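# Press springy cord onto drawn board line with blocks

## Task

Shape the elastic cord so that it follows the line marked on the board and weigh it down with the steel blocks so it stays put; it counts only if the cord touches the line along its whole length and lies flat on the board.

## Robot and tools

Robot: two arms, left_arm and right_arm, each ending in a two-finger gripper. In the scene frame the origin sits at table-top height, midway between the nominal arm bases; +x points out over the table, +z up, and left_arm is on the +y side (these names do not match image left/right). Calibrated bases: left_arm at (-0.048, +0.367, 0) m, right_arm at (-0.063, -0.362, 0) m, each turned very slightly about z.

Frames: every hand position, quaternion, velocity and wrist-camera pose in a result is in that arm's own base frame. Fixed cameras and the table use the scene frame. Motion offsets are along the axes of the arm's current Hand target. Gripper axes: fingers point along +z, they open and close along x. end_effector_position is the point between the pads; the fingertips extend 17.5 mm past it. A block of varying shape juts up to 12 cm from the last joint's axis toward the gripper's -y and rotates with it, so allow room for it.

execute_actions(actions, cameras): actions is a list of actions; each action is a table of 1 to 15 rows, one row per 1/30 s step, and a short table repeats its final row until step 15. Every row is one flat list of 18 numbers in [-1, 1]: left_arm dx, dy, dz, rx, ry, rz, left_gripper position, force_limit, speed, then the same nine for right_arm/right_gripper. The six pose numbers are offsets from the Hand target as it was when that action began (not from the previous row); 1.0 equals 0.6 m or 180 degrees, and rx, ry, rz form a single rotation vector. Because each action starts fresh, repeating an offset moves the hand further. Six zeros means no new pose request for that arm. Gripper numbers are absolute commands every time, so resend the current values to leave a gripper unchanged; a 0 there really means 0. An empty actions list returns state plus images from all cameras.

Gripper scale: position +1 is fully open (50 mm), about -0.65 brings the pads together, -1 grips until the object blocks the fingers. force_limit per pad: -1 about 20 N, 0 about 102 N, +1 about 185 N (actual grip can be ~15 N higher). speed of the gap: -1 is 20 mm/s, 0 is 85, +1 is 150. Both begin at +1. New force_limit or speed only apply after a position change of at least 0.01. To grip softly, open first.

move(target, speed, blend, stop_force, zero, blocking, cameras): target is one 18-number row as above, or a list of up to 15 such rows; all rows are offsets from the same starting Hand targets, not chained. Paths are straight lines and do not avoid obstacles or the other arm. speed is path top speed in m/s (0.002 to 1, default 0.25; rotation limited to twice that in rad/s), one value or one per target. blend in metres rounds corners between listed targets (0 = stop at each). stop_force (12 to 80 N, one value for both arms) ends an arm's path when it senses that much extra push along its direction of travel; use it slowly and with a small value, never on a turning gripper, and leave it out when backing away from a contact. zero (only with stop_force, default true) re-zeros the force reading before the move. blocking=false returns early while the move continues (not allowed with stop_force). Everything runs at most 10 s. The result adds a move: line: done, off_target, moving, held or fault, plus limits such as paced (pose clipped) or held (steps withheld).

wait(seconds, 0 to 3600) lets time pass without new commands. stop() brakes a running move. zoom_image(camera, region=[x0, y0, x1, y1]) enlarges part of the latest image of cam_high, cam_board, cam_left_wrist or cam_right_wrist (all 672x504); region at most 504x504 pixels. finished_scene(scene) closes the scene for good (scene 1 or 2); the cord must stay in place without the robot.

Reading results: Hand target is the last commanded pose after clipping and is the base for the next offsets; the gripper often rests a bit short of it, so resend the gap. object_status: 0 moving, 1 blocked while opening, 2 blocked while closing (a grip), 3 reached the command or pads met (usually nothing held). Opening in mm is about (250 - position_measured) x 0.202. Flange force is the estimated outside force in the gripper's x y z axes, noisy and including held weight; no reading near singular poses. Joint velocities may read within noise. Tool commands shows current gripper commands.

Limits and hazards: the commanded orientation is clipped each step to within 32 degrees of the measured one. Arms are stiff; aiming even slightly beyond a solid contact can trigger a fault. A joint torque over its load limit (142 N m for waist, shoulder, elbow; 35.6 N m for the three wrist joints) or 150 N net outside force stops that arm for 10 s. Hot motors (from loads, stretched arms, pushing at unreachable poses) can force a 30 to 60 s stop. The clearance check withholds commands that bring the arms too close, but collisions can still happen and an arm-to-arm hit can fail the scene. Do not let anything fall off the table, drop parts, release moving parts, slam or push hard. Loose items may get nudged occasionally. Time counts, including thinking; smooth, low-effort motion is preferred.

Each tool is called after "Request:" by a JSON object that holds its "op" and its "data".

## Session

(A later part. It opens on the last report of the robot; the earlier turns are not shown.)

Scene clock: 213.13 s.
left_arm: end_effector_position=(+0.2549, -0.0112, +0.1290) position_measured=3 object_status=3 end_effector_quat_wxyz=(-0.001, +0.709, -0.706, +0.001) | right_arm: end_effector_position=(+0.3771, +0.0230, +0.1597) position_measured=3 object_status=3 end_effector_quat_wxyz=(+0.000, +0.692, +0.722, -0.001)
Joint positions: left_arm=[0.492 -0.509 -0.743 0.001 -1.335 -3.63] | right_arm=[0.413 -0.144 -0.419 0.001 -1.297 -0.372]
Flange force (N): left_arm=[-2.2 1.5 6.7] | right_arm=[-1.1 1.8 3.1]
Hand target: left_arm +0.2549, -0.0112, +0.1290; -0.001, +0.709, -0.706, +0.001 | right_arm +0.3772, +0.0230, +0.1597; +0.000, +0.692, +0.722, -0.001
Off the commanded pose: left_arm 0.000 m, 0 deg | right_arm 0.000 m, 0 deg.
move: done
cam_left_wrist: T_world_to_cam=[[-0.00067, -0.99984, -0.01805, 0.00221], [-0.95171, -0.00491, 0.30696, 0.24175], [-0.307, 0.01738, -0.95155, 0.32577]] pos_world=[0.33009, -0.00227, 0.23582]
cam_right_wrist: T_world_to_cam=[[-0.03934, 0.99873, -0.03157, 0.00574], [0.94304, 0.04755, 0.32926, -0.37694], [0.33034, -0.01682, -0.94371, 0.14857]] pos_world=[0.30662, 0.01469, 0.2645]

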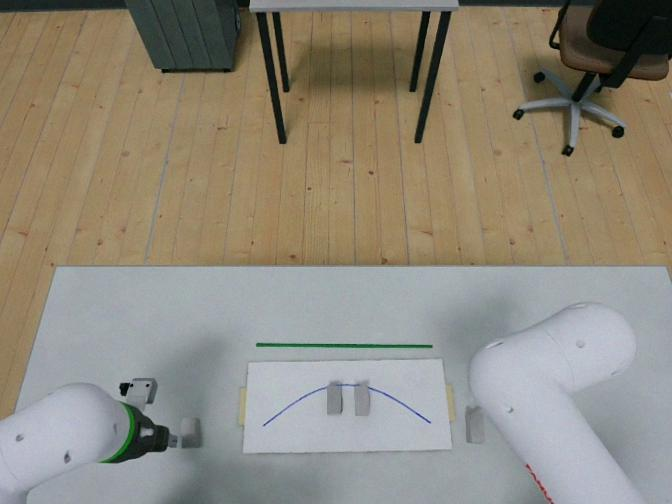

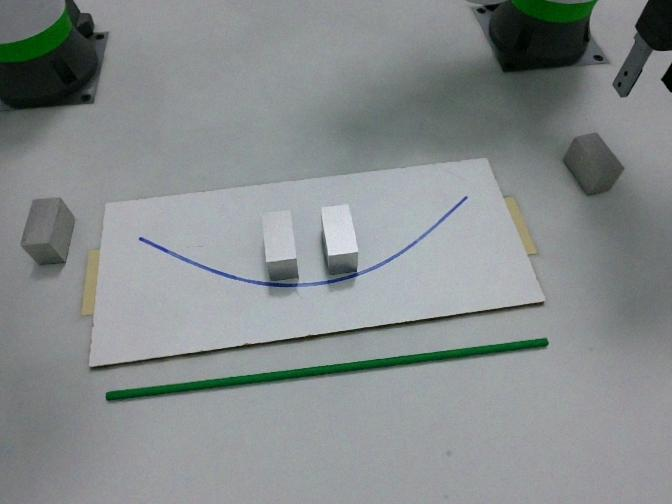

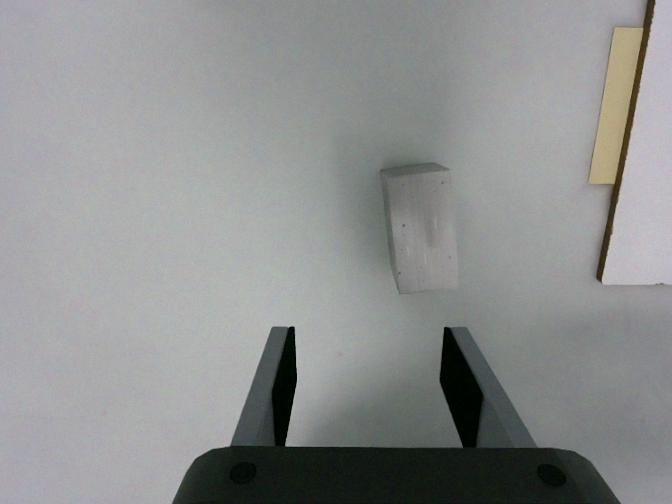

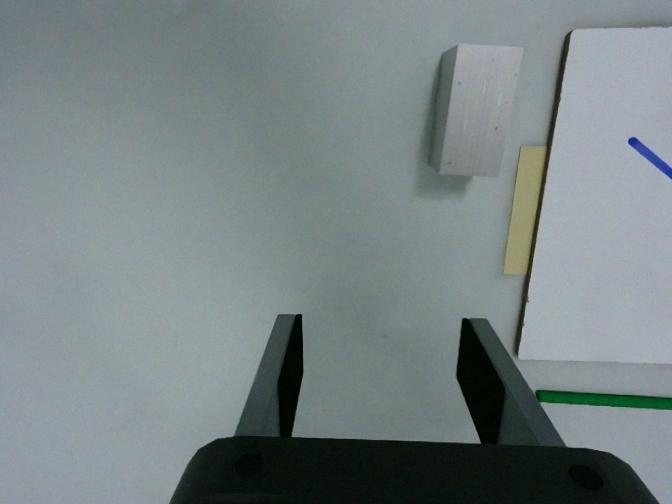

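Request:
{"op": "move", "data": {"target": [0.418,-0.383,0.015,0,0,-0.5,1,-0.8,-0.6,0.3695,0.219,0.067,0,0,-0.492,1,-0.8,-0.6], "cameras": ["all"]}}

Scene clock: 229.43 s.
left_arm: end_effector_position=(+0.4858, -0.2610, +0.1205) position_measured=3 object_status=3 end_effector_quat_wxyz=(+0.000, +1.000, +0.002, +0.001) | right_arm: end_effector_position=(+0.4991, +0.2500, +0.1191) position_measured=3 object_status=3 end_effector_quat_wxyz=(+0.000, -0.009, +1.000, -0.001)
Joint positions: left_arm=[-0.256 0.319 -0.011 -0.001 -1.239 -1.311] | right_arm=[0.7 0.338 0.011 0.001 -1.245 0.887]
Flange force (N): left_arm=[-2.6 -2.9 5.4] | right_arm=[-0.5 -0.4 3.1]
Hand target: left_arm +0.4858, -0.2610, +0.1205; +0.000, +1.000, +0.002, +0.001 | right_arm +0.4991, +0.2500, +0.1191; +0.000, -0.008, +1.000, -0.001
Off the commanded pose: left_arm 0.000 m, 0 deg | right_arm 0.000 m, 0 deg.
move: done
cam_left_wrist: T_world_to_cam=[[0.99988, -0.00071, -0.01542, -0.47314], [0.00409, -0.95103, 0.30906, -0.24866], [-0.01488, -0.30909, -0.95092, 0.1657]] pos_world=[0.47656, -0.1856, 0.22712]
cam_right_wrist: T_world_to_cam=[[-0.99946, -0.01432, -0.02962, 0.51472], [-0.02326, 0.94429, 0.32828, -0.23121], [0.02327, 0.3288, -0.94411, 0.14072]] pos_world=[0.50579, 0.17943, 0.224]

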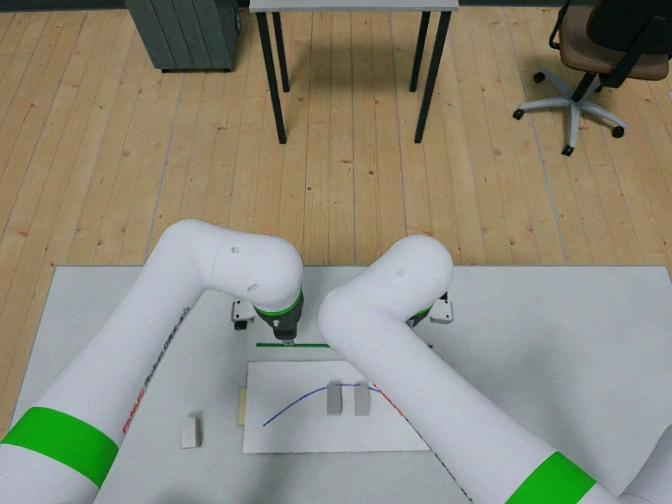

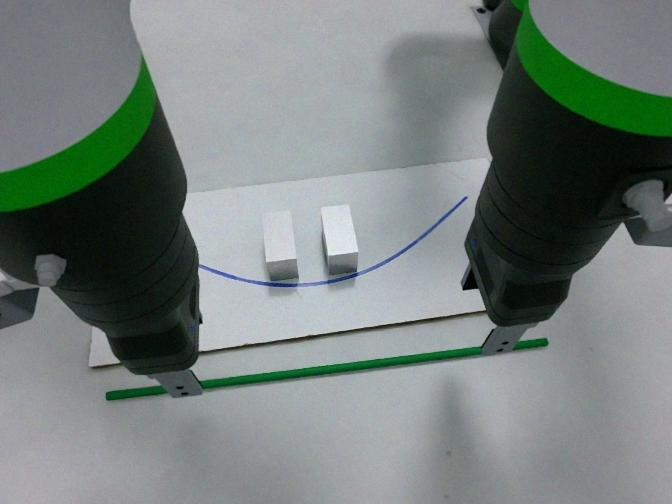

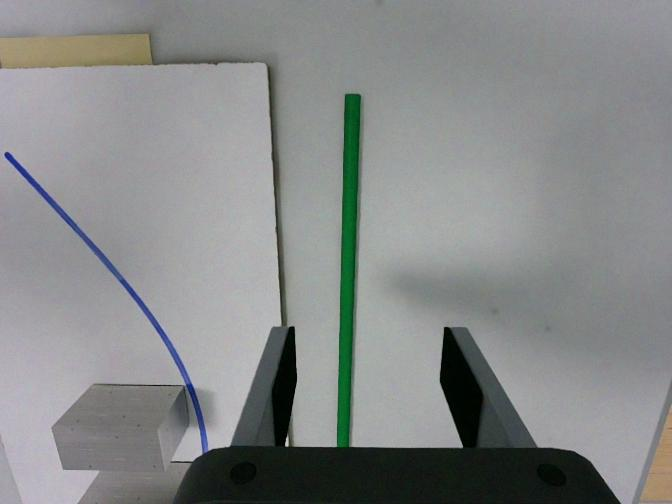

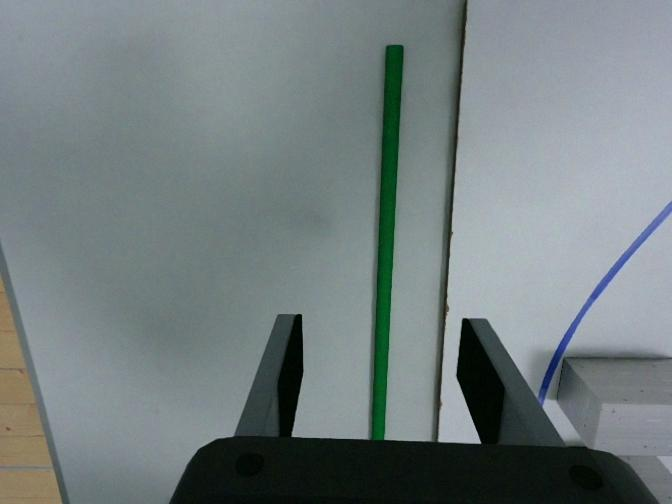

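Request:
{"op": "move", "data": {"target": [[-0.008,0,0,0,0,0,0.34,-1,-0.6,0.0262,0,0,0,0,0,0.34,-1,-0.6],[-0.008,0,0.1667,0,0,0,0.34,-1,-0.6,0.0262,0,0.1643,0,0,0,0.34,-1,-0.6],[-0.008,0,0.1667,0,0,0,-1,-1,-1,0.0262,0,0.1643,0,0,0,-1,-1,-1]], "speed": [0.1,0.06,0.1], "cameras": ["cam_board","cam_left_wrist","cam_right_wrist"]}}

Scene clock: 249.33 s.
left_arm: end_effector_position=(+0.4812, -0.2610, +0.0205) position_measured=213 object_status=2 end_effector_quat_wxyz=(+0.000, +1.000, +0.002, +0.001) | right_arm: end_effector_position=(+0.4833, +0.2496, +0.0205) position_measured=214 object_status=2 end_effector_quat_wxyz=(+0.000, -0.008, +1.000, -0.001)
Joint positions: left_arm=[-0.258 0.414 -0.137 -0.001 -1.017 -1.308] | right_arm=[0.719 0.409 -0.146 0.001 -1.018 0.869]
Flange force (N): left_arm=[-2.9 -1.9 4.5] | right_arm=[-1.2 -0.2 2.9]
Hand target: left_arm +0.4812, -0.2610, +0.0205; +0.000, +1.000, +0.002, +0.001 | right_arm +0.4833, +0.2496, +0.0205; +0.000, -0.008, +1.000, -0.001
Off the commanded pose: left_arm 0.000 m, 0 deg | right_arm 0.000 m, 0 deg.
move: done
cam_left_wrist: T_world_to_cam=[[0.99988, -0.00071, -0.01542, -0.47008], [0.00409, -0.95103, 0.30906, -0.21773], [-0.01488, -0.30909, -0.95092, 0.07053]] pos_world=[0.47196, -0.1856, 0.12712]
cam_right_wrist: T_world_to_cam=[[-0.99946, -0.01422, -0.02959, 0.49609], [-0.02316, 0.94429, 0.32829, -0.19888], [0.02327, 0.3288, -0.94411, 0.04812]] pos_world=[0.49009, 0.17903, 0.1254]

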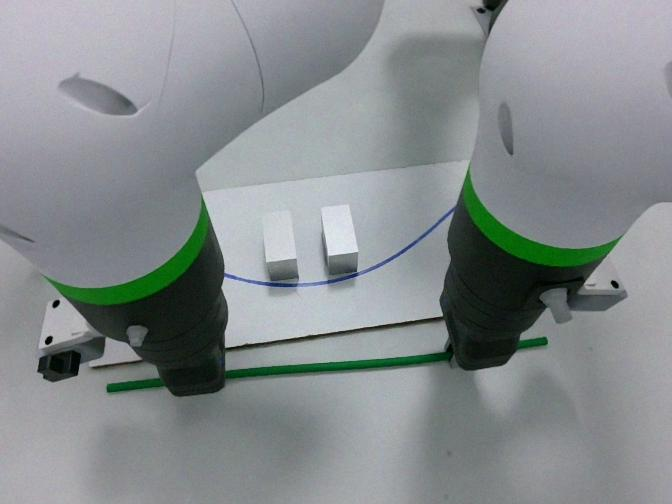

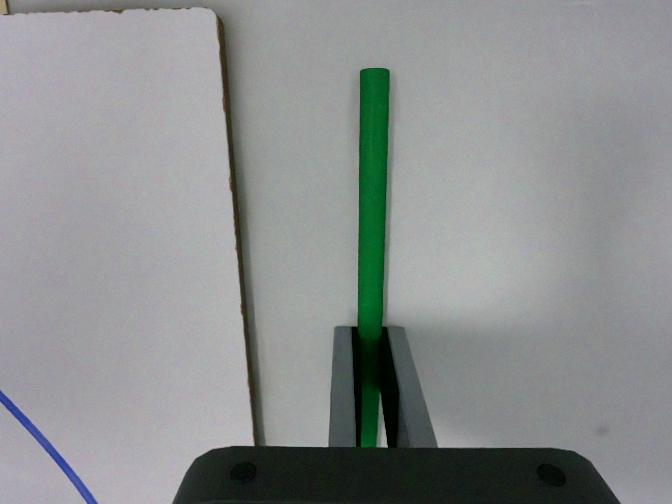

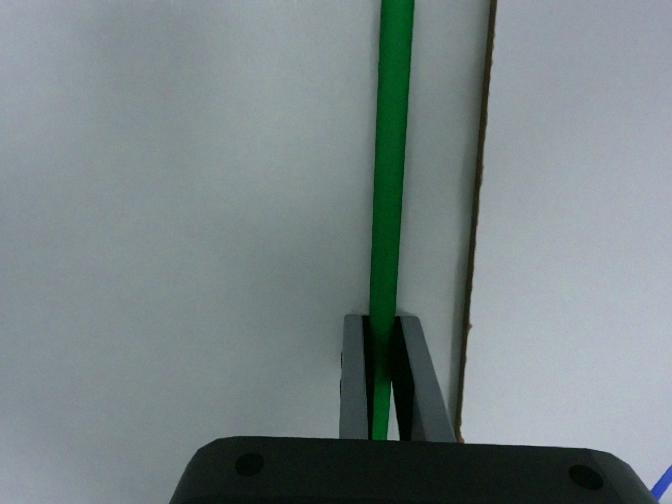

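Request:
{"op": "move", "data": {"target": [[0,0,-0.03,0,0,0,-1,-1,-1,0,0,-0.03,0,0,0,-1,-1,-1],[-0.15,0.007,-0.03,0,0,0,-1,-1,-1,0.15,-0.012,-0.03,0,0,0,-1,-1,-1],[-0.15,0.007,-0.0135,0,0,0,-1,-1,-1,0.15,-0.012,-0.0135,0,0,0,-1,-1,-1]], "speed": 0.08, "cameras": ["cam_board","cam_left_wrist","cam_right_wrist"]}}

Request:
{"op": "zoom_image", "data": {"camera": "cam_board", "region": [100, 160, 560, 360]}}

Scene clock: 270.60 s.
left_arm: end_effector_position=(+0.3912, -0.2656, +0.0284) position_measured=213 object_status=2 end_effector_quat_wxyz=(+0.000, +1.000, +0.002, +0.001) | right_arm: end_effector_position=(+0.3935, +0.2409, +0.0287) position_measured=214 object_status=2 end_effector_quat_wxyz=(+0.000, -0.008, +1.000, -0.001)
Joint positions: left_arm=[-0.319 0.24 -0.353 -0.001 -0.976 -1.247] | right_arm=[0.835 0.216 -0.383 0.001 -0.973 0.752]
Flange force (N): left_arm=[-1.6 1.6 4.6] | right_arm=[-1.6 4.4 3.2]
Hand target: left_arm +0.3912, -0.2656, +0.0284; +0.000, +1.000, +0.002, +0.001 | right_arm +0.3935, +0.2409, +0.0287; +0.000, -0.008, +1.000, -0.001
Off the commanded pose: left_arm 0.000 m, 0 deg | right_arm 0.000 m, 0 deg.
move: done
cam_left_wrist: T_world_to_cam=[[0.99988, -0.00071, -0.01542, -0.37997], [0.0041, -0.95103, 0.30906, -0.22418], [-0.01488, -0.30909, -0.95092, 0.07529]] pos_world=[0.38196, -0.1902, 0.13502]
cam_right_wrist: T_world_to_cam=[[-0.99946, -0.01422, -0.02959, 0.40635], [-0.02316, 0.94429, 0.32829, -0.19534], [0.02327, 0.3288, -0.94411, 0.06085]] pos_world=[0.40019, 0.17023, 0.1336]

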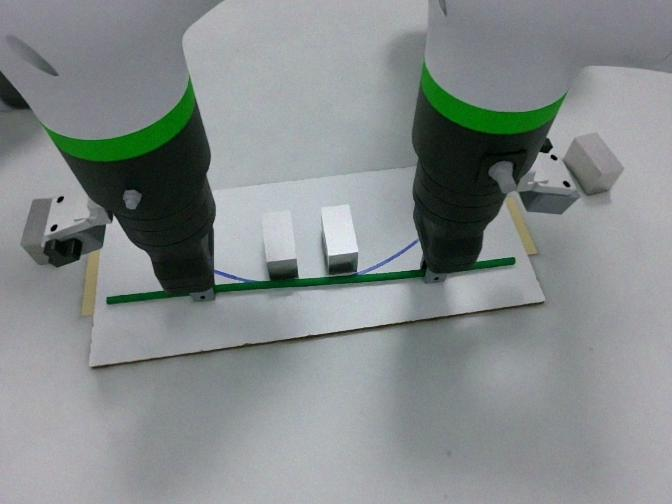

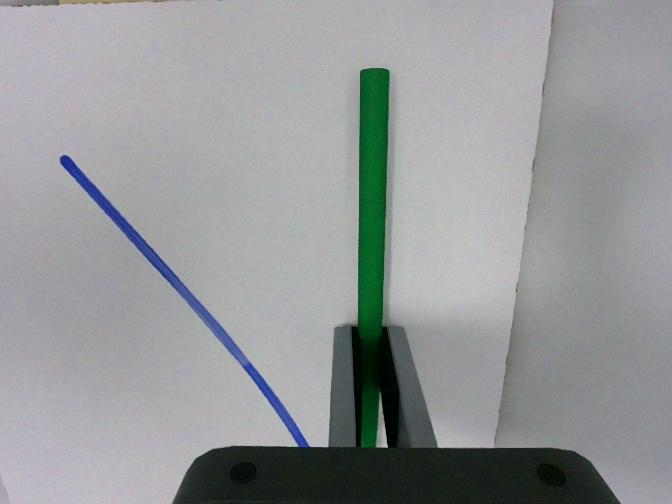

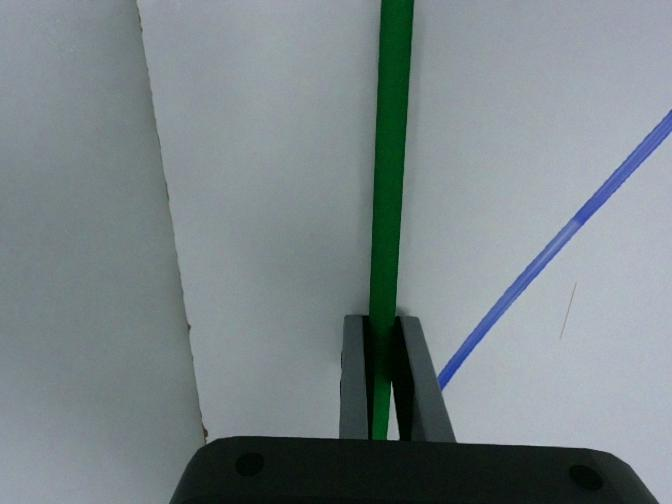

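Scaled by 1.096.

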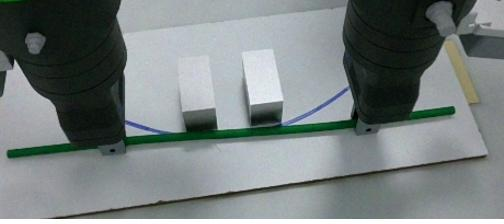

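Request:
{"op": "move", "data": {"target": [[-0.002,-0.002,0.002,0,0,0,-1,-1,-1,0,0.002,0.002,0,0,0,-1,-1,-1],[-0.002,-0.002,0.002,0,0,0,0.3,-0.8,-0.8,0,0.002,0.002,0,0,0,0.3,-0.8,-0.8],[-0.002,-0.002,-0.186,0,0,0,0.3,-0.8,-0.8,0,0.002,-0.186,0,0,0,0.3,-0.8,-0.8],[-0.1945,-0.3718,-0.186,0,0,0.464,1,-0.8,-0.6,0.143,-0.2647,-0.1855,0,0,0.5167,1,-0.8,-0.6]], "speed": [0.03,0.1,0.12,0.3], "cameras": ["all"]}}

Request:
{"op": "zoom_image", "data": {"camera": "cam_board", "region": [100, 160, 560, 360]}}

Scene clock: 292.23 s.
left_arm: end_effector_position=(+0.2733, -0.0431, +0.1397) position_measured=3 object_status=3 end_effector_quat_wxyz=(-0.001, +0.747, -0.664, +0.001) | right_arm: end_effector_position=(+0.3104, +0.0808, +0.1403) position_measured=3 object_status=3 end_effector_quat_wxyz=(+0.000, +0.720, +0.694, -0.001)
Joint positions: left_arm=[0.334 -0.439 -0.679 0.001 -1.329 -3.358] | right_arm=[0.673 -0.293 -0.583 0.001 -1.282 -0.709]
Flange force (N): left_arm=[-1.7 1.7 6.4] | right_arm=[-0.5 2.7 3.6]
Hand target: left_arm +0.2733, -0.0431, +0.1397; -0.001, +0.747, -0.664, +0.001 | right_arm +0.3104, +0.0808, +0.1403; +0.000, +0.720, +0.694, -0.001
Off the commanded pose: left_arm 0.000 m, 0 deg | right_arm 0.000 m, 0 deg.
move: done
cam_left_wrist: T_world_to_cam=[[0.11218, -0.99353, -0.01785, -0.06], [-0.9451, -0.11223, 0.30692, 0.24937], [-0.30693, -0.01756, -0.95157, 0.34062]] pos_world=[0.34696, -0.02564, 0.24652]
cam_right_wrist: T_world_to_cam=[[0.03821, 0.99877, -0.03159, -0.07924], [0.94387, -0.02569, 0.32931, -0.30473], [0.3281, -0.0424, -0.94369, 0.15603]] pos_world=[0.23946, 0.07793, 0.2451]

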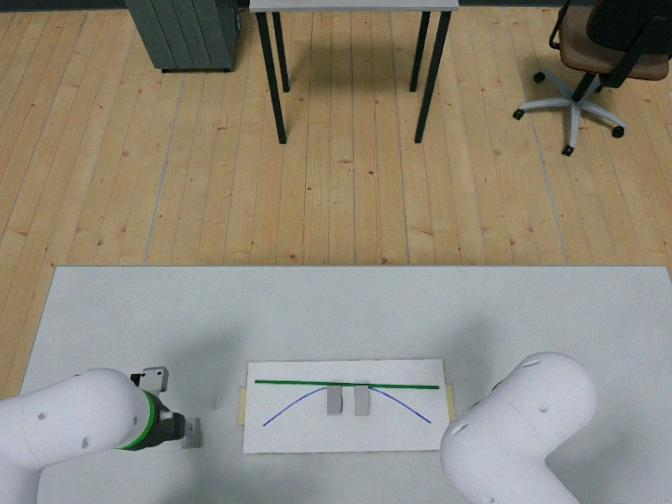

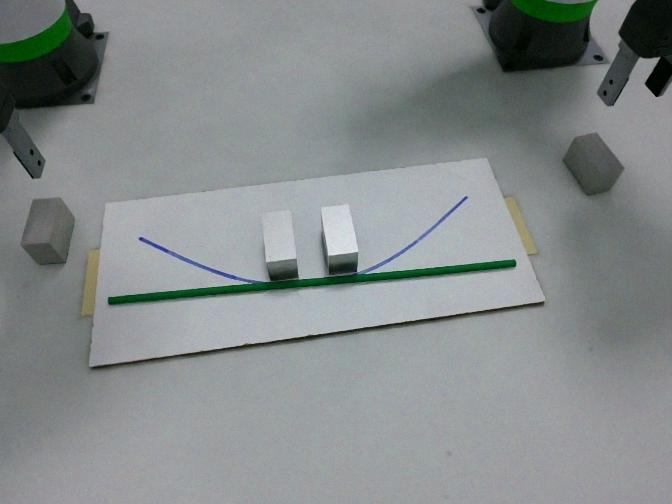

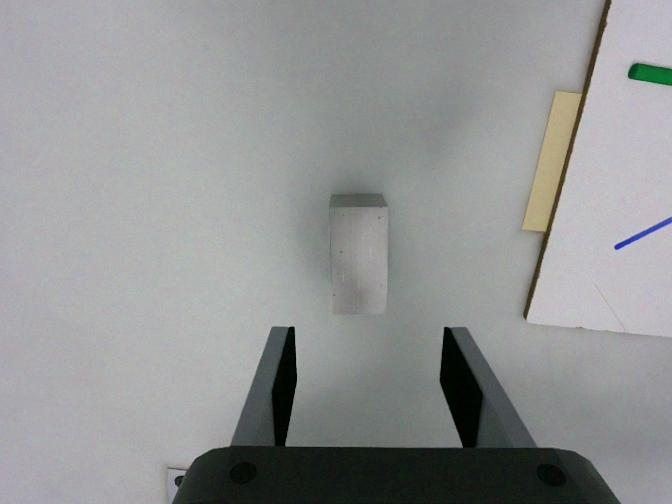

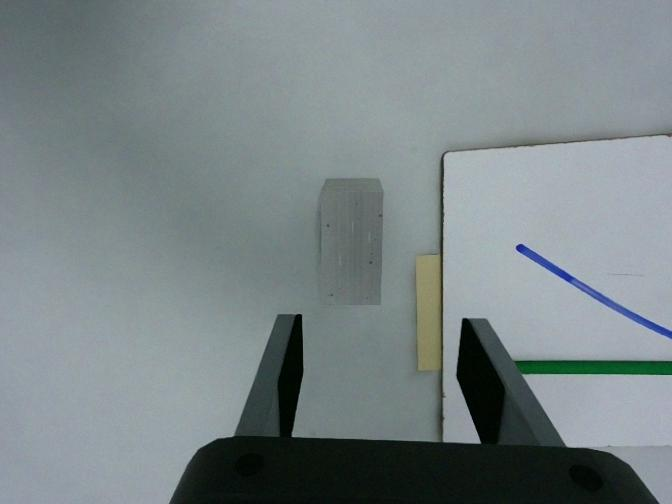

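Scaled by 1.096.

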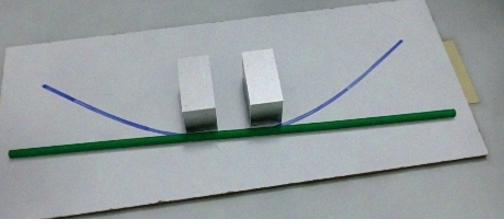

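Request:
{"op": "move", "data": {"target": [[0.003,-0.002,0.1787,0,0,0,1,-0.8,-0.6,-0.001,0,0.1797,0,0,0,1,-0.8,-0.6],[0.003,-0.002,0.1787,0,0,0,-1,-0.8,-0.8,-0.001,0,0.1797,0,0,0,-1,-0.8,-0.8],[0.003,-0.002,0.05,0,0,0,-1,-0.8,-0.8,-0.001,0,0.05,0,0,0,-1,-0.8,-0.8]], "speed": [0.1,0.1,0.15]}}

Scene clock: 298.50 s.
left_arm: end_effector_position=(+0.2747, -0.0448, +0.1097) position_measured=102 object_status=2 end_effector_quat_wxyz=(-0.001, +0.747, -0.664, +0.001) | right_arm: end_effector_position=(+0.3104, +0.0801, +0.1103) position_measured=104 object_status=2 end_effector_quat_wxyz=(+0.000, +0.720, +0.694, -0.001)
Joint positions: left_arm=[0.325 -0.407 -0.732 0.001 -1.243 -3.35] | right_arm=[0.671 -0.265 -0.636 0.001 -1.201 -0.707]
Flange force (N): left_arm=[-2.4 1.1 11.2] | right_arm=[-0.1 3.7 8.0]
Hand target: left_arm +0.2747, -0.0447, +0.1097; -0.001, +0.747, -0.664, +0.001 | right_arm +0.3104, +0.0801, +0.1103; +0.000, +0.720, +0.694, -0.001
Off the commanded pose: left_arm 0.000 m, 0 deg | right_arm 0.000 m, 0 deg.
move: done

Request:
{"op": "move", "data": {"target": [[0.295,-0.242,0,0,0,0.034,-1,-0.8,-0.8,0.1627,0.254,0,0,0,-0.021,-1,-0.8,-0.8],[0.295,-0.242,0.1172,0,0,0.034,-1,-0.8,-0.8,0.1627,0.254,0.1182,0,0,-0.021,-1,-0.8,-0.8]], "speed": [0.25,0.08], "cameras": ["cam_board","cam_left_wrist","cam_right_wrist"]}}

Request:
{"op": "zoom_image", "data": {"camera": "cam_board", "region": [80, 160, 560, 360]}}

Scene clock: 314.90 s.
left_arm: end_effector_position=(+0.4398, -0.2035, +0.0398) position_measured=102 object_status=2 end_effector_quat_wxyz=(-0.001, +0.711, -0.703, +0.001) | right_arm: end_effector_position=(+0.4662, +0.1722, +0.0392) position_measured=104 object_status=2 end_effector_quat_wxyz=(+0.000, +0.696, +0.718, -0.001)
Joint positions: left_arm=[-0.162 0.25 -0.308 -0.001 -1.01 -2.968] | right_arm=[0.619 0.281 -0.271 0.001 -1.02 -0.589]
Flange force (N): left_arm=[-1.6 2.5 10.4] | right_arm=[-1.0 -3.1 -8.0]
Hand target: left_arm +0.4399, -0.2035, +0.0398; -0.001, +0.711, -0.703, +0.001 | right_arm +0.4661, +0.1722, +0.0391; +0.000, +0.696, +0.718, -0.001
Off the commanded pose: left_arm 0.000 m, 0 deg | right_arm 0.000 m, 0 deg.
move: done
cam_left_wrist: T_world_to_cam=[[0.0055, -0.99982, -0.01811, -0.19422], [-0.95167, -0.0108, 0.30695, 0.443], [-0.30709, 0.01555, -0.95155, 0.30068]] pos_world=[0.51499, -0.19407, 0.14662]
cam_right_wrist: T_world_to_cam=[[-0.02779, 0.99911, -0.03158, -0.14896], [0.9435, 0.03665, 0.32933, -0.42668], [0.3302, -0.02064, -0.94368, 0.00867]] pos_world=[0.39557, 0.16465, 0.144]

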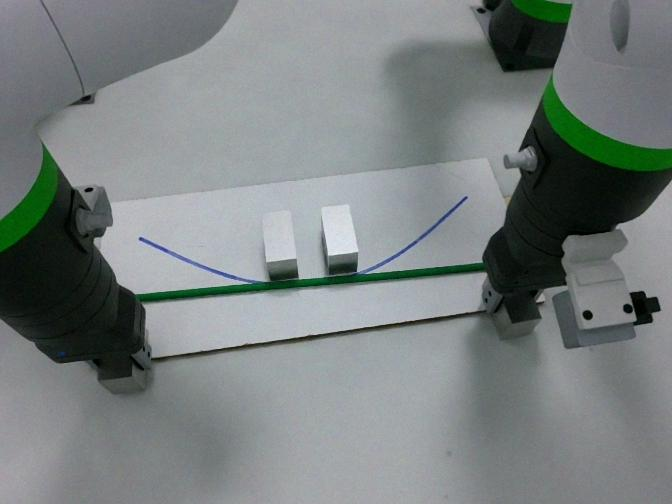

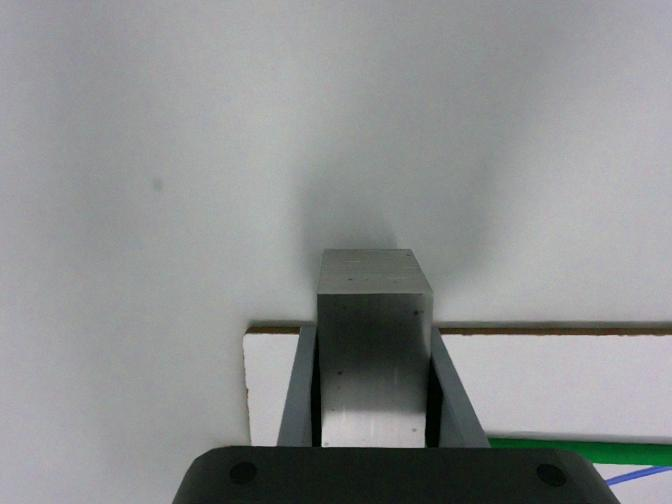

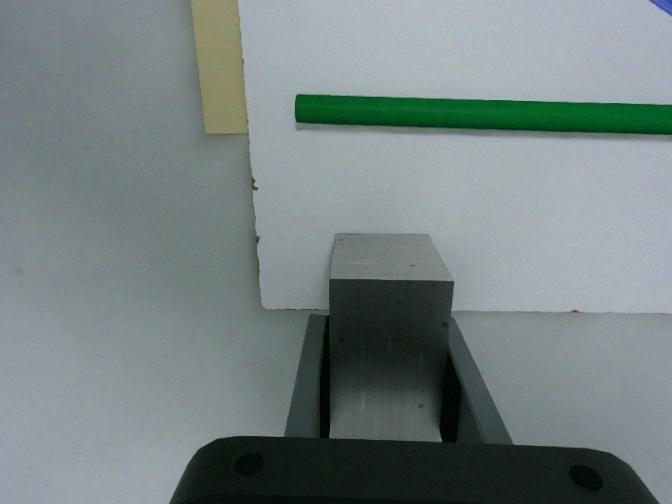

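Scaled by 1.050.

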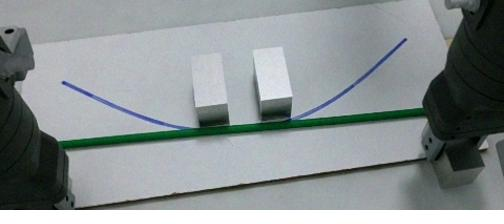

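Request:
{"op": "move", "data": {"target": [0,0.125,0,0,0,0,-1,-0.8,-0.8,0,-0.125,-0.0015,0,0,0,-1,-0.8,-0.8], "speed": 0.04, "cameras": ["cam_board","cam_left_wrist","cam_right_wrist"]}}

Request:
{"op": "zoom_image", "data": {"camera": "cam_board", "region": [80, 160, 560, 360]}}

Scene clock: 323.37 s.
left_arm: end_effector_position=(+0.3649, -0.2042, +0.0396) position_measured=102 object_status=2 end_effector_quat_wxyz=(-0.001, +0.711, -0.703, +0.001) | right_arm: end_effector_position=(+0.3912, +0.1699, +0.0401) position_measured=104 object_status=2 end_effector_quat_wxyz=(+0.000, +0.696, +0.718, -0.001)
Joint positions: left_arm=[-0.195 0.096 -0.493 -0.001 -0.979 -2.936] | right_arm=[0.72 0.118 -0.468 0.001 -0.986 -0.69]
Flange force (N): left_arm=[-2.2 1.3 10.2] | right_arm=[0.0 1.7 8.8]
Hand target: left_arm +0.3649, -0.2043, +0.0396; -0.001, +0.711, -0.703, +0.001 | right_arm +0.3912, +0.1699, +0.0401; +0.000, +0.696, +0.718, -0.001
Off the commanded pose: left_arm 0.000 m, 0 deg | right_arm 0.000 m, 0 deg.
move: done
cam_left_wrist: T_world_to_cam=[[0.0056, -0.99982, -0.01814, -0.19464], [-0.95166, -0.0109, 0.30694, 0.37166], [-0.30709, 0.01555, -0.95155, 0.27747]] pos_world=[0.43999, -0.19487, 0.14642]
cam_right_wrist: T_world_to_cam=[[-0.0277, 0.99912, -0.03154, -0.14886], [0.94354, 0.03655, 0.32925, -0.35612], [0.33011, -0.02064, -0.94372, 0.03427]] pos_world=[0.32057, 0.16245, 0.1449]

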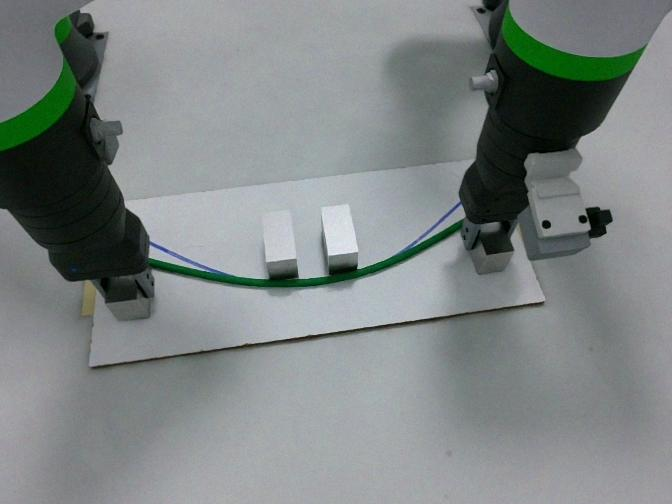

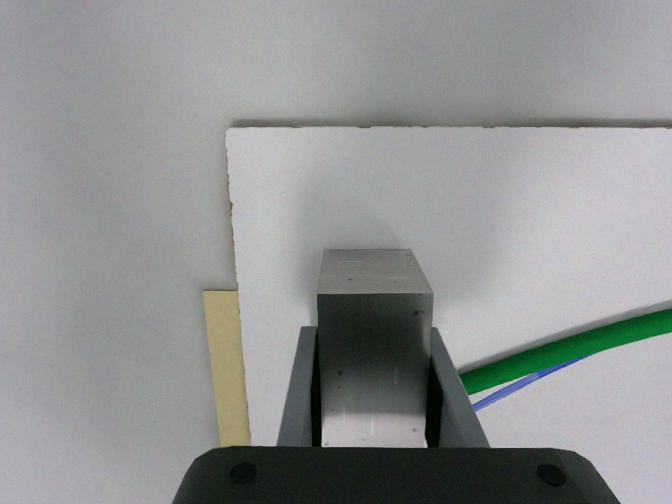

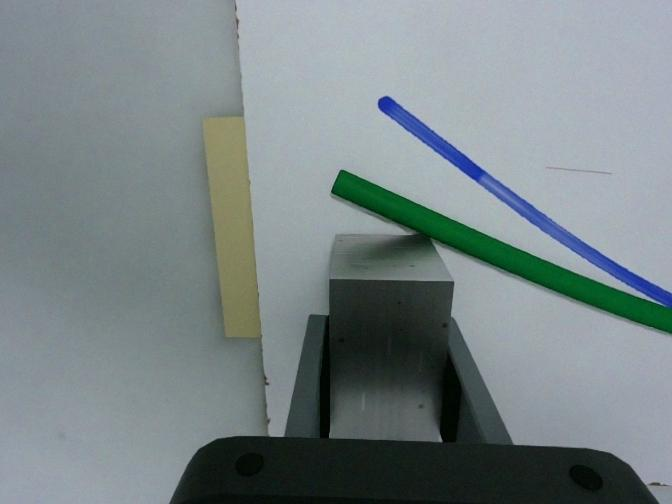

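Scaled by 1.050.

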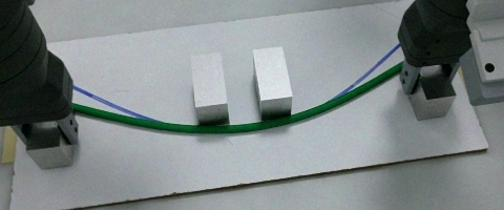

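Request:
{"op": "move", "data": {"target": [0,0.037,0,0,0,0,-1,-0.8,-0.8,0,-0.037,0,0,0,0,-1,-0.8,-0.8], "speed": 0.03, "cameras": ["cam_high","cam_board","cam_left_wrist","cam_right_wrist"]}}

Request:
{"op": "zoom_image", "data": {"camera": "cam_board", "region": [100, 180, 500, 320]}}

Request:
{"op": "zoom_image", "data": {"camera": "cam_left_wrist", "region": [420, 250, 672, 450]}}

Scene clock: 333.33 s.
left_arm: end_effector_position=(+0.3427, -0.2045, +0.0395) position_measured=102 object_status=2 end_effector_quat_wxyz=(-0.001, +0.711, -0.703, +0.001) | right_arm: end_effector_position=(+0.3690, +0.1692, +0.0401) position_measured=104 object_status=2 end_effector_quat_wxyz=(+0.000, +0.696, +0.718, -0.001)
Joint positions: left_arm=[-0.207 0.049 -0.544 -0.001 -0.975 -2.924] | right_arm=[0.757 0.068 -0.523 0.001 -0.981 -0.727]
Flange force (N): left_arm=[-2.8 1.9 11.0] | right_arm=[0.0 1.8 8.8]
Hand target: left_arm +0.3427, -0.2045, +0.0395; -0.001, +0.711, -0.703, +0.001 | right_arm +0.3690, +0.1692, +0.0401; +0.000, +0.696, +0.718, -0.001
Off the commanded pose: left_arm 0.000 m, 0 deg | right_arm 0.000 m, 0 deg.
move: done
cam_left_wrist: T_world_to_cam=[[0.00563, -0.99982, -0.01805, -0.19475], [-0.95166, -0.0109, 0.30695, 0.35056], [-0.30709, 0.01545, -0.95156, 0.27054]] pos_world=[0.41779, -0.19507, 0.14632]
cam_right_wrist: T_world_to_cam=[[-0.02761, 0.99912, -0.03151, -0.1488], [0.94354, 0.03646, 0.32925, -0.33513], [0.33011, -0.02064, -0.94372, 0.04158]] pos_world=[0.29838, 0.16175, 0.1449]

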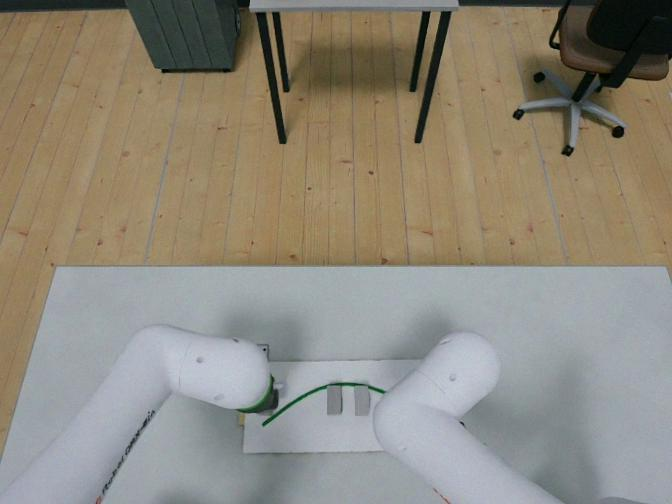

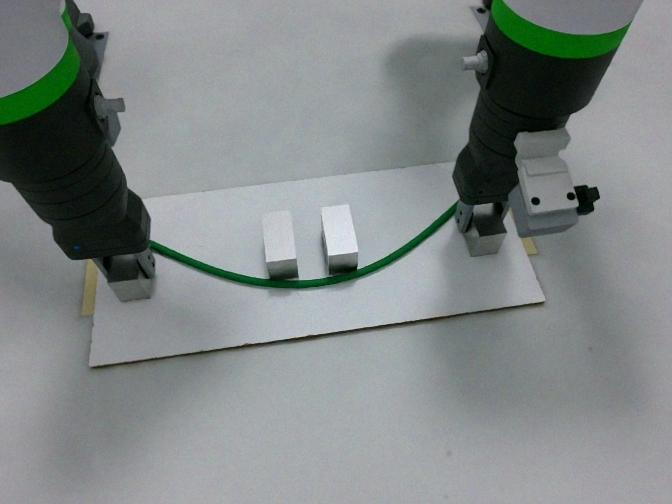

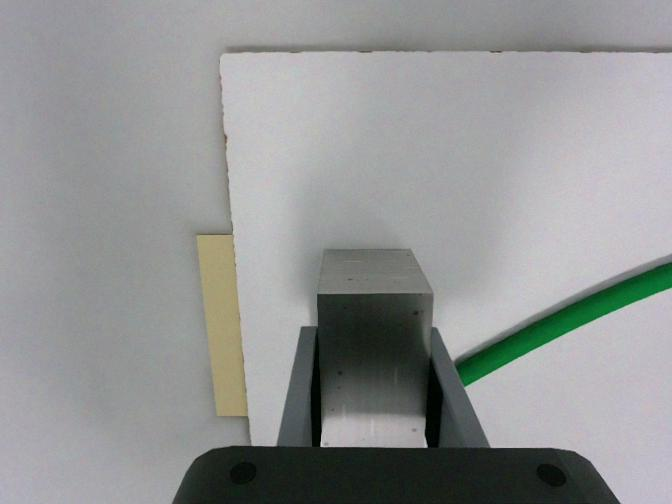

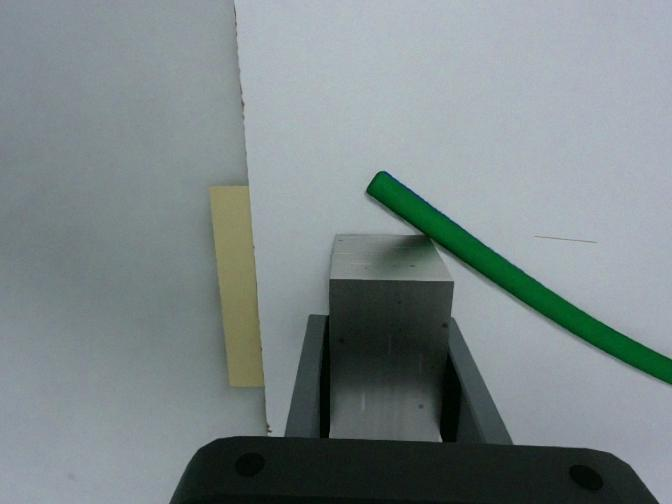

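Scaled by 1.260.

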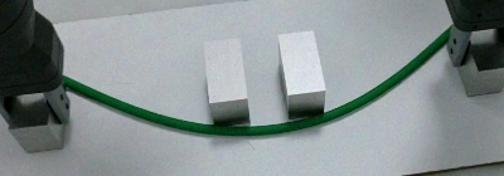

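Scaled by 2.000.

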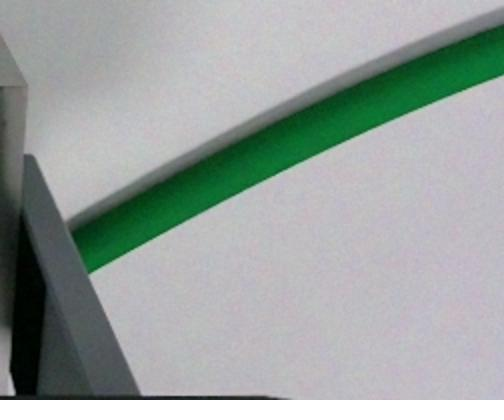

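Request:
{"op": "move", "data": {"target": [[0,0.0037,0,0,0,0,-1,-0.8,-0.8,0,-0.0032,0,0,0,0,-1,-0.8,-0.8],[0,0.0037,0.0013,0,0,0,-1,-0.8,-0.8,0,-0.0032,0.002,0,0,0,-1,-0.8,-0.8]], "speed": 0.02, "cameras": ["cam_right_wrist"]}}

Request:
{"op": "zoom_image", "data": {"camera": "cam_right_wrist", "region": [330, 150, 672, 400]}}

Scene clock: 339.07 s.
left_arm: end_effector_position=(+0.3405, -0.2045, +0.0389) position_measured=102 object_status=2 end_effector_quat_wxyz=(-0.001, +0.711, -0.703, +0.001) | right_arm: end_effector_position=(+0.3671, +0.1692, +0.0389) position_measured=104 object_status=2 end_effector_quat_wxyz=(+0.000, +0.696, +0.718, -0.001)
Joint positions: left_arm=[-0.208 0.045 -0.55 -0.001 -0.973 -2.922] | right_arm=[0.76 0.065 -0.529 0.001 -0.978 -0.73]
Flange force (N): left_arm=[-14.4 11.3 -38.0] | right_arm=[0.2 1.4 9.0]
Hand target: left_arm +0.3404, -0.2045, +0.0388; -0.001, +0.711, -0.703, +0.001 | right_arm +0.3671, +0.1692, +0.0389; +0.000, +0.696, +0.718, -0.001
Off the commanded pose: left_arm 0.000 m, 0 deg | right_arm 0.000 m, 0 deg.
move: done
cam_right_wrist: T_world_to_cam=[[-0.0277, 0.99912, -0.03155, -0.14876], [0.9435, 0.03656, 0.32934, -0.33296], [0.3302, -0.02064, -0.94368, 0.04105]] pos_world=[0.29647, 0.16165, 0.1437]

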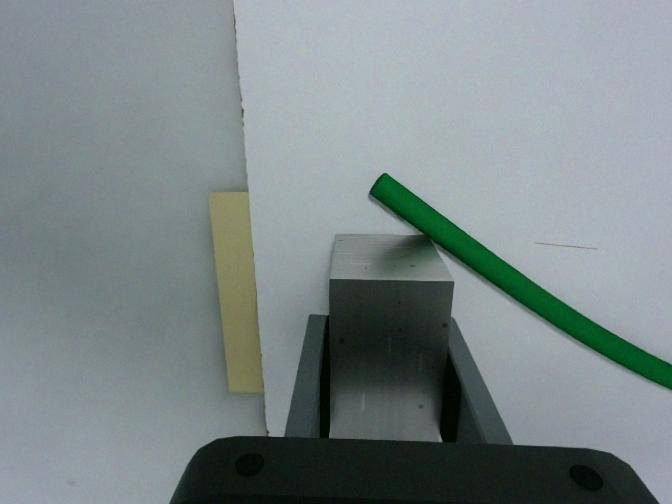

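Scaled by 1.474.

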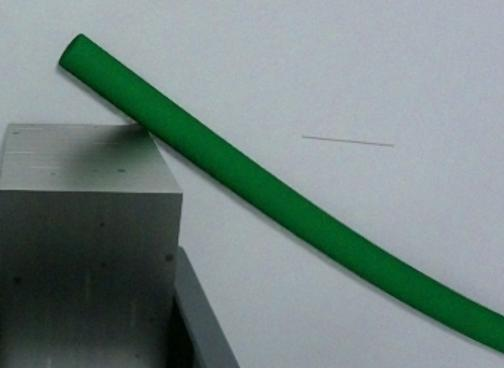

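Raise left's press off, release, lift.

Request:
{"op": "move", "data": {"target": [[0,0,-0.0006,0,0,0,-1,-0.8,-0.8,0,0,0.0004,0,0,0,-1,-0.8,-0.8],[0,0,-0.0006,0,0,0,0.9,-0.8,-0.9,0,0,0.0004,0,0,0,0.9,-0.8,-0.9],[0,0,-0.2,0,0,0,0.9,-0.8,-0.9,0,0,-0.2,0,0,0,0.9,-0.8,-0.9],[-0.3,0.1,-0.25,0,0,0,0.9,-0.8,-0.9,-0.3,-0.1,-0.25,0,0,0,0.9,-0.8,-0.9]], "speed": [0.02,0.1,0.1,0.25], "cameras": ["all"]}}

Request:
{"op": "zoom_image", "data": {"camera": "cam_board", "region": [100, 180, 300, 310]}}

Request:
{"op": "zoom_image", "data": {"camera": "cam_board", "region": [300, 180, 500, 310]}}

Request:
{"op": "zoom_image", "data": {"camera": "cam_high", "region": [240, 360, 460, 460]}}

Scene clock: 349.13 s.
left_arm: end_effector_position=(+0.2782, -0.0252, +0.1886) position_measured=18 object_status=3 end_effector_quat_wxyz=(-0.001, +0.711, -0.703, +0.001) | right_arm: end_effector_position=(+0.3126, -0.0123, +0.1892) position_measured=18 object_status=3 end_effector_quat_wxyz=(+0.000, +0.696, +0.718, -0.001)
Joint positions: left_arm=[0.395 -0.457 -0.573 0.001 -1.452 -3.526] | right_arm=[0.39 -0.349 -0.505 0.001 -1.416 -0.36]
Flange force (N): left_arm=[-1.6 1.0 5.6] | right_arm=[-1.6 2.7 2.8]
Hand target: left_arm +0.2782, -0.0252, +0.1887; -0.001, +0.711, -0.703, +0.001 | right_arm +0.3126, -0.0123, +0.1892; +0.000, +0.696, +0.718, -0.001
Off the commanded pose: left_arm 0.000 m, 0 deg | right_arm 0.000 m, 0 deg.
move: done
cam_left_wrist: T_world_to_cam=[[0.00553, -0.99982, -0.01802, -0.0124], [-0.95166, -0.0108, 0.30695, 0.24537], [-0.30709, 0.01545, -0.95156, 0.38984]] pos_world=[0.35329, -0.01577, 0.29542]
cam_right_wrist: T_world_to_cam=[[-0.0277, 0.99912, -0.03154, 0.03581], [0.9435, 0.03655, 0.32934, -0.3244], [0.3302, -0.02064, -0.94368, 0.19713]] pos_world=[0.24197, -0.01985, 0.294]

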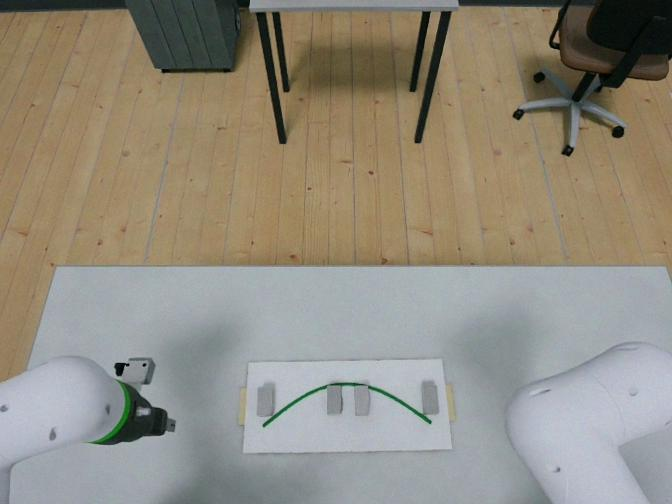

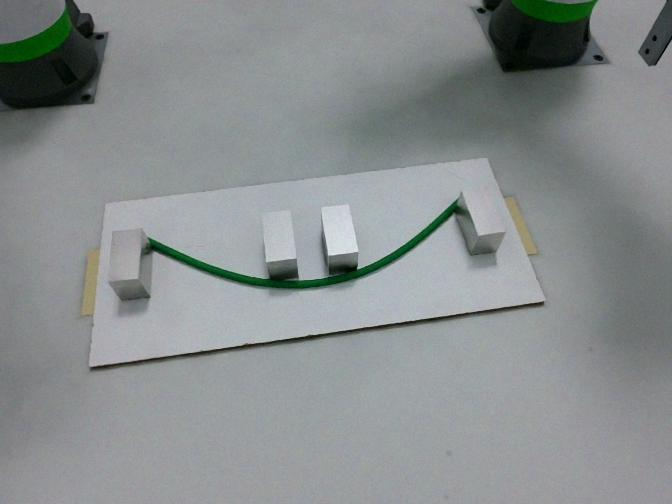

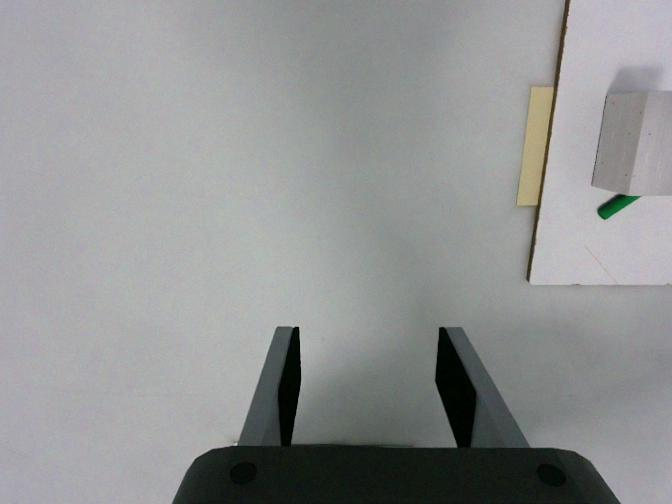

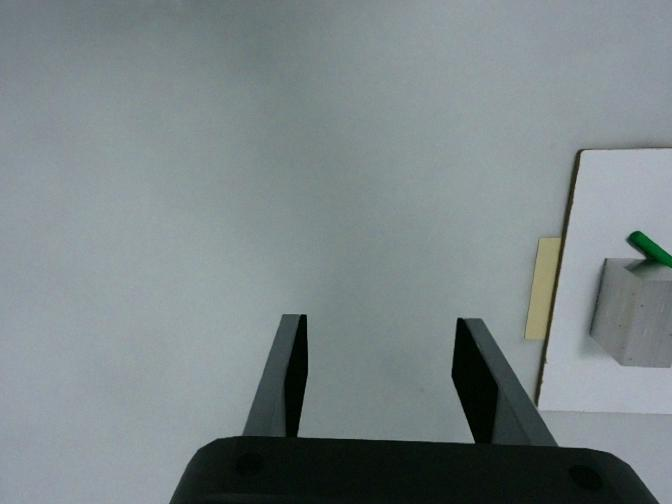

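Scaled by 2.520.

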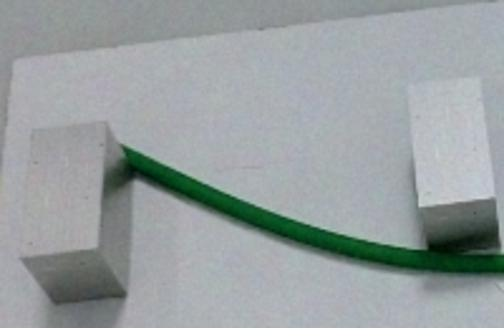

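Scaled by 2.520.

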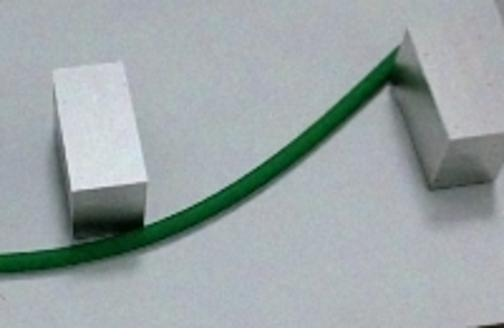

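Scaled by 2.291.

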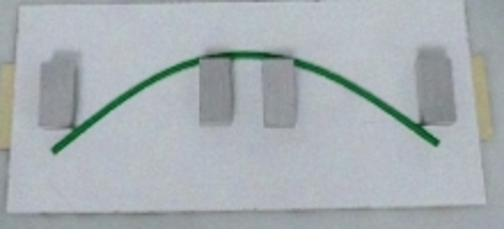

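Request:
{"op": "finished_scene", "data": {"scene": 1}}

The scene is finished: the task was done.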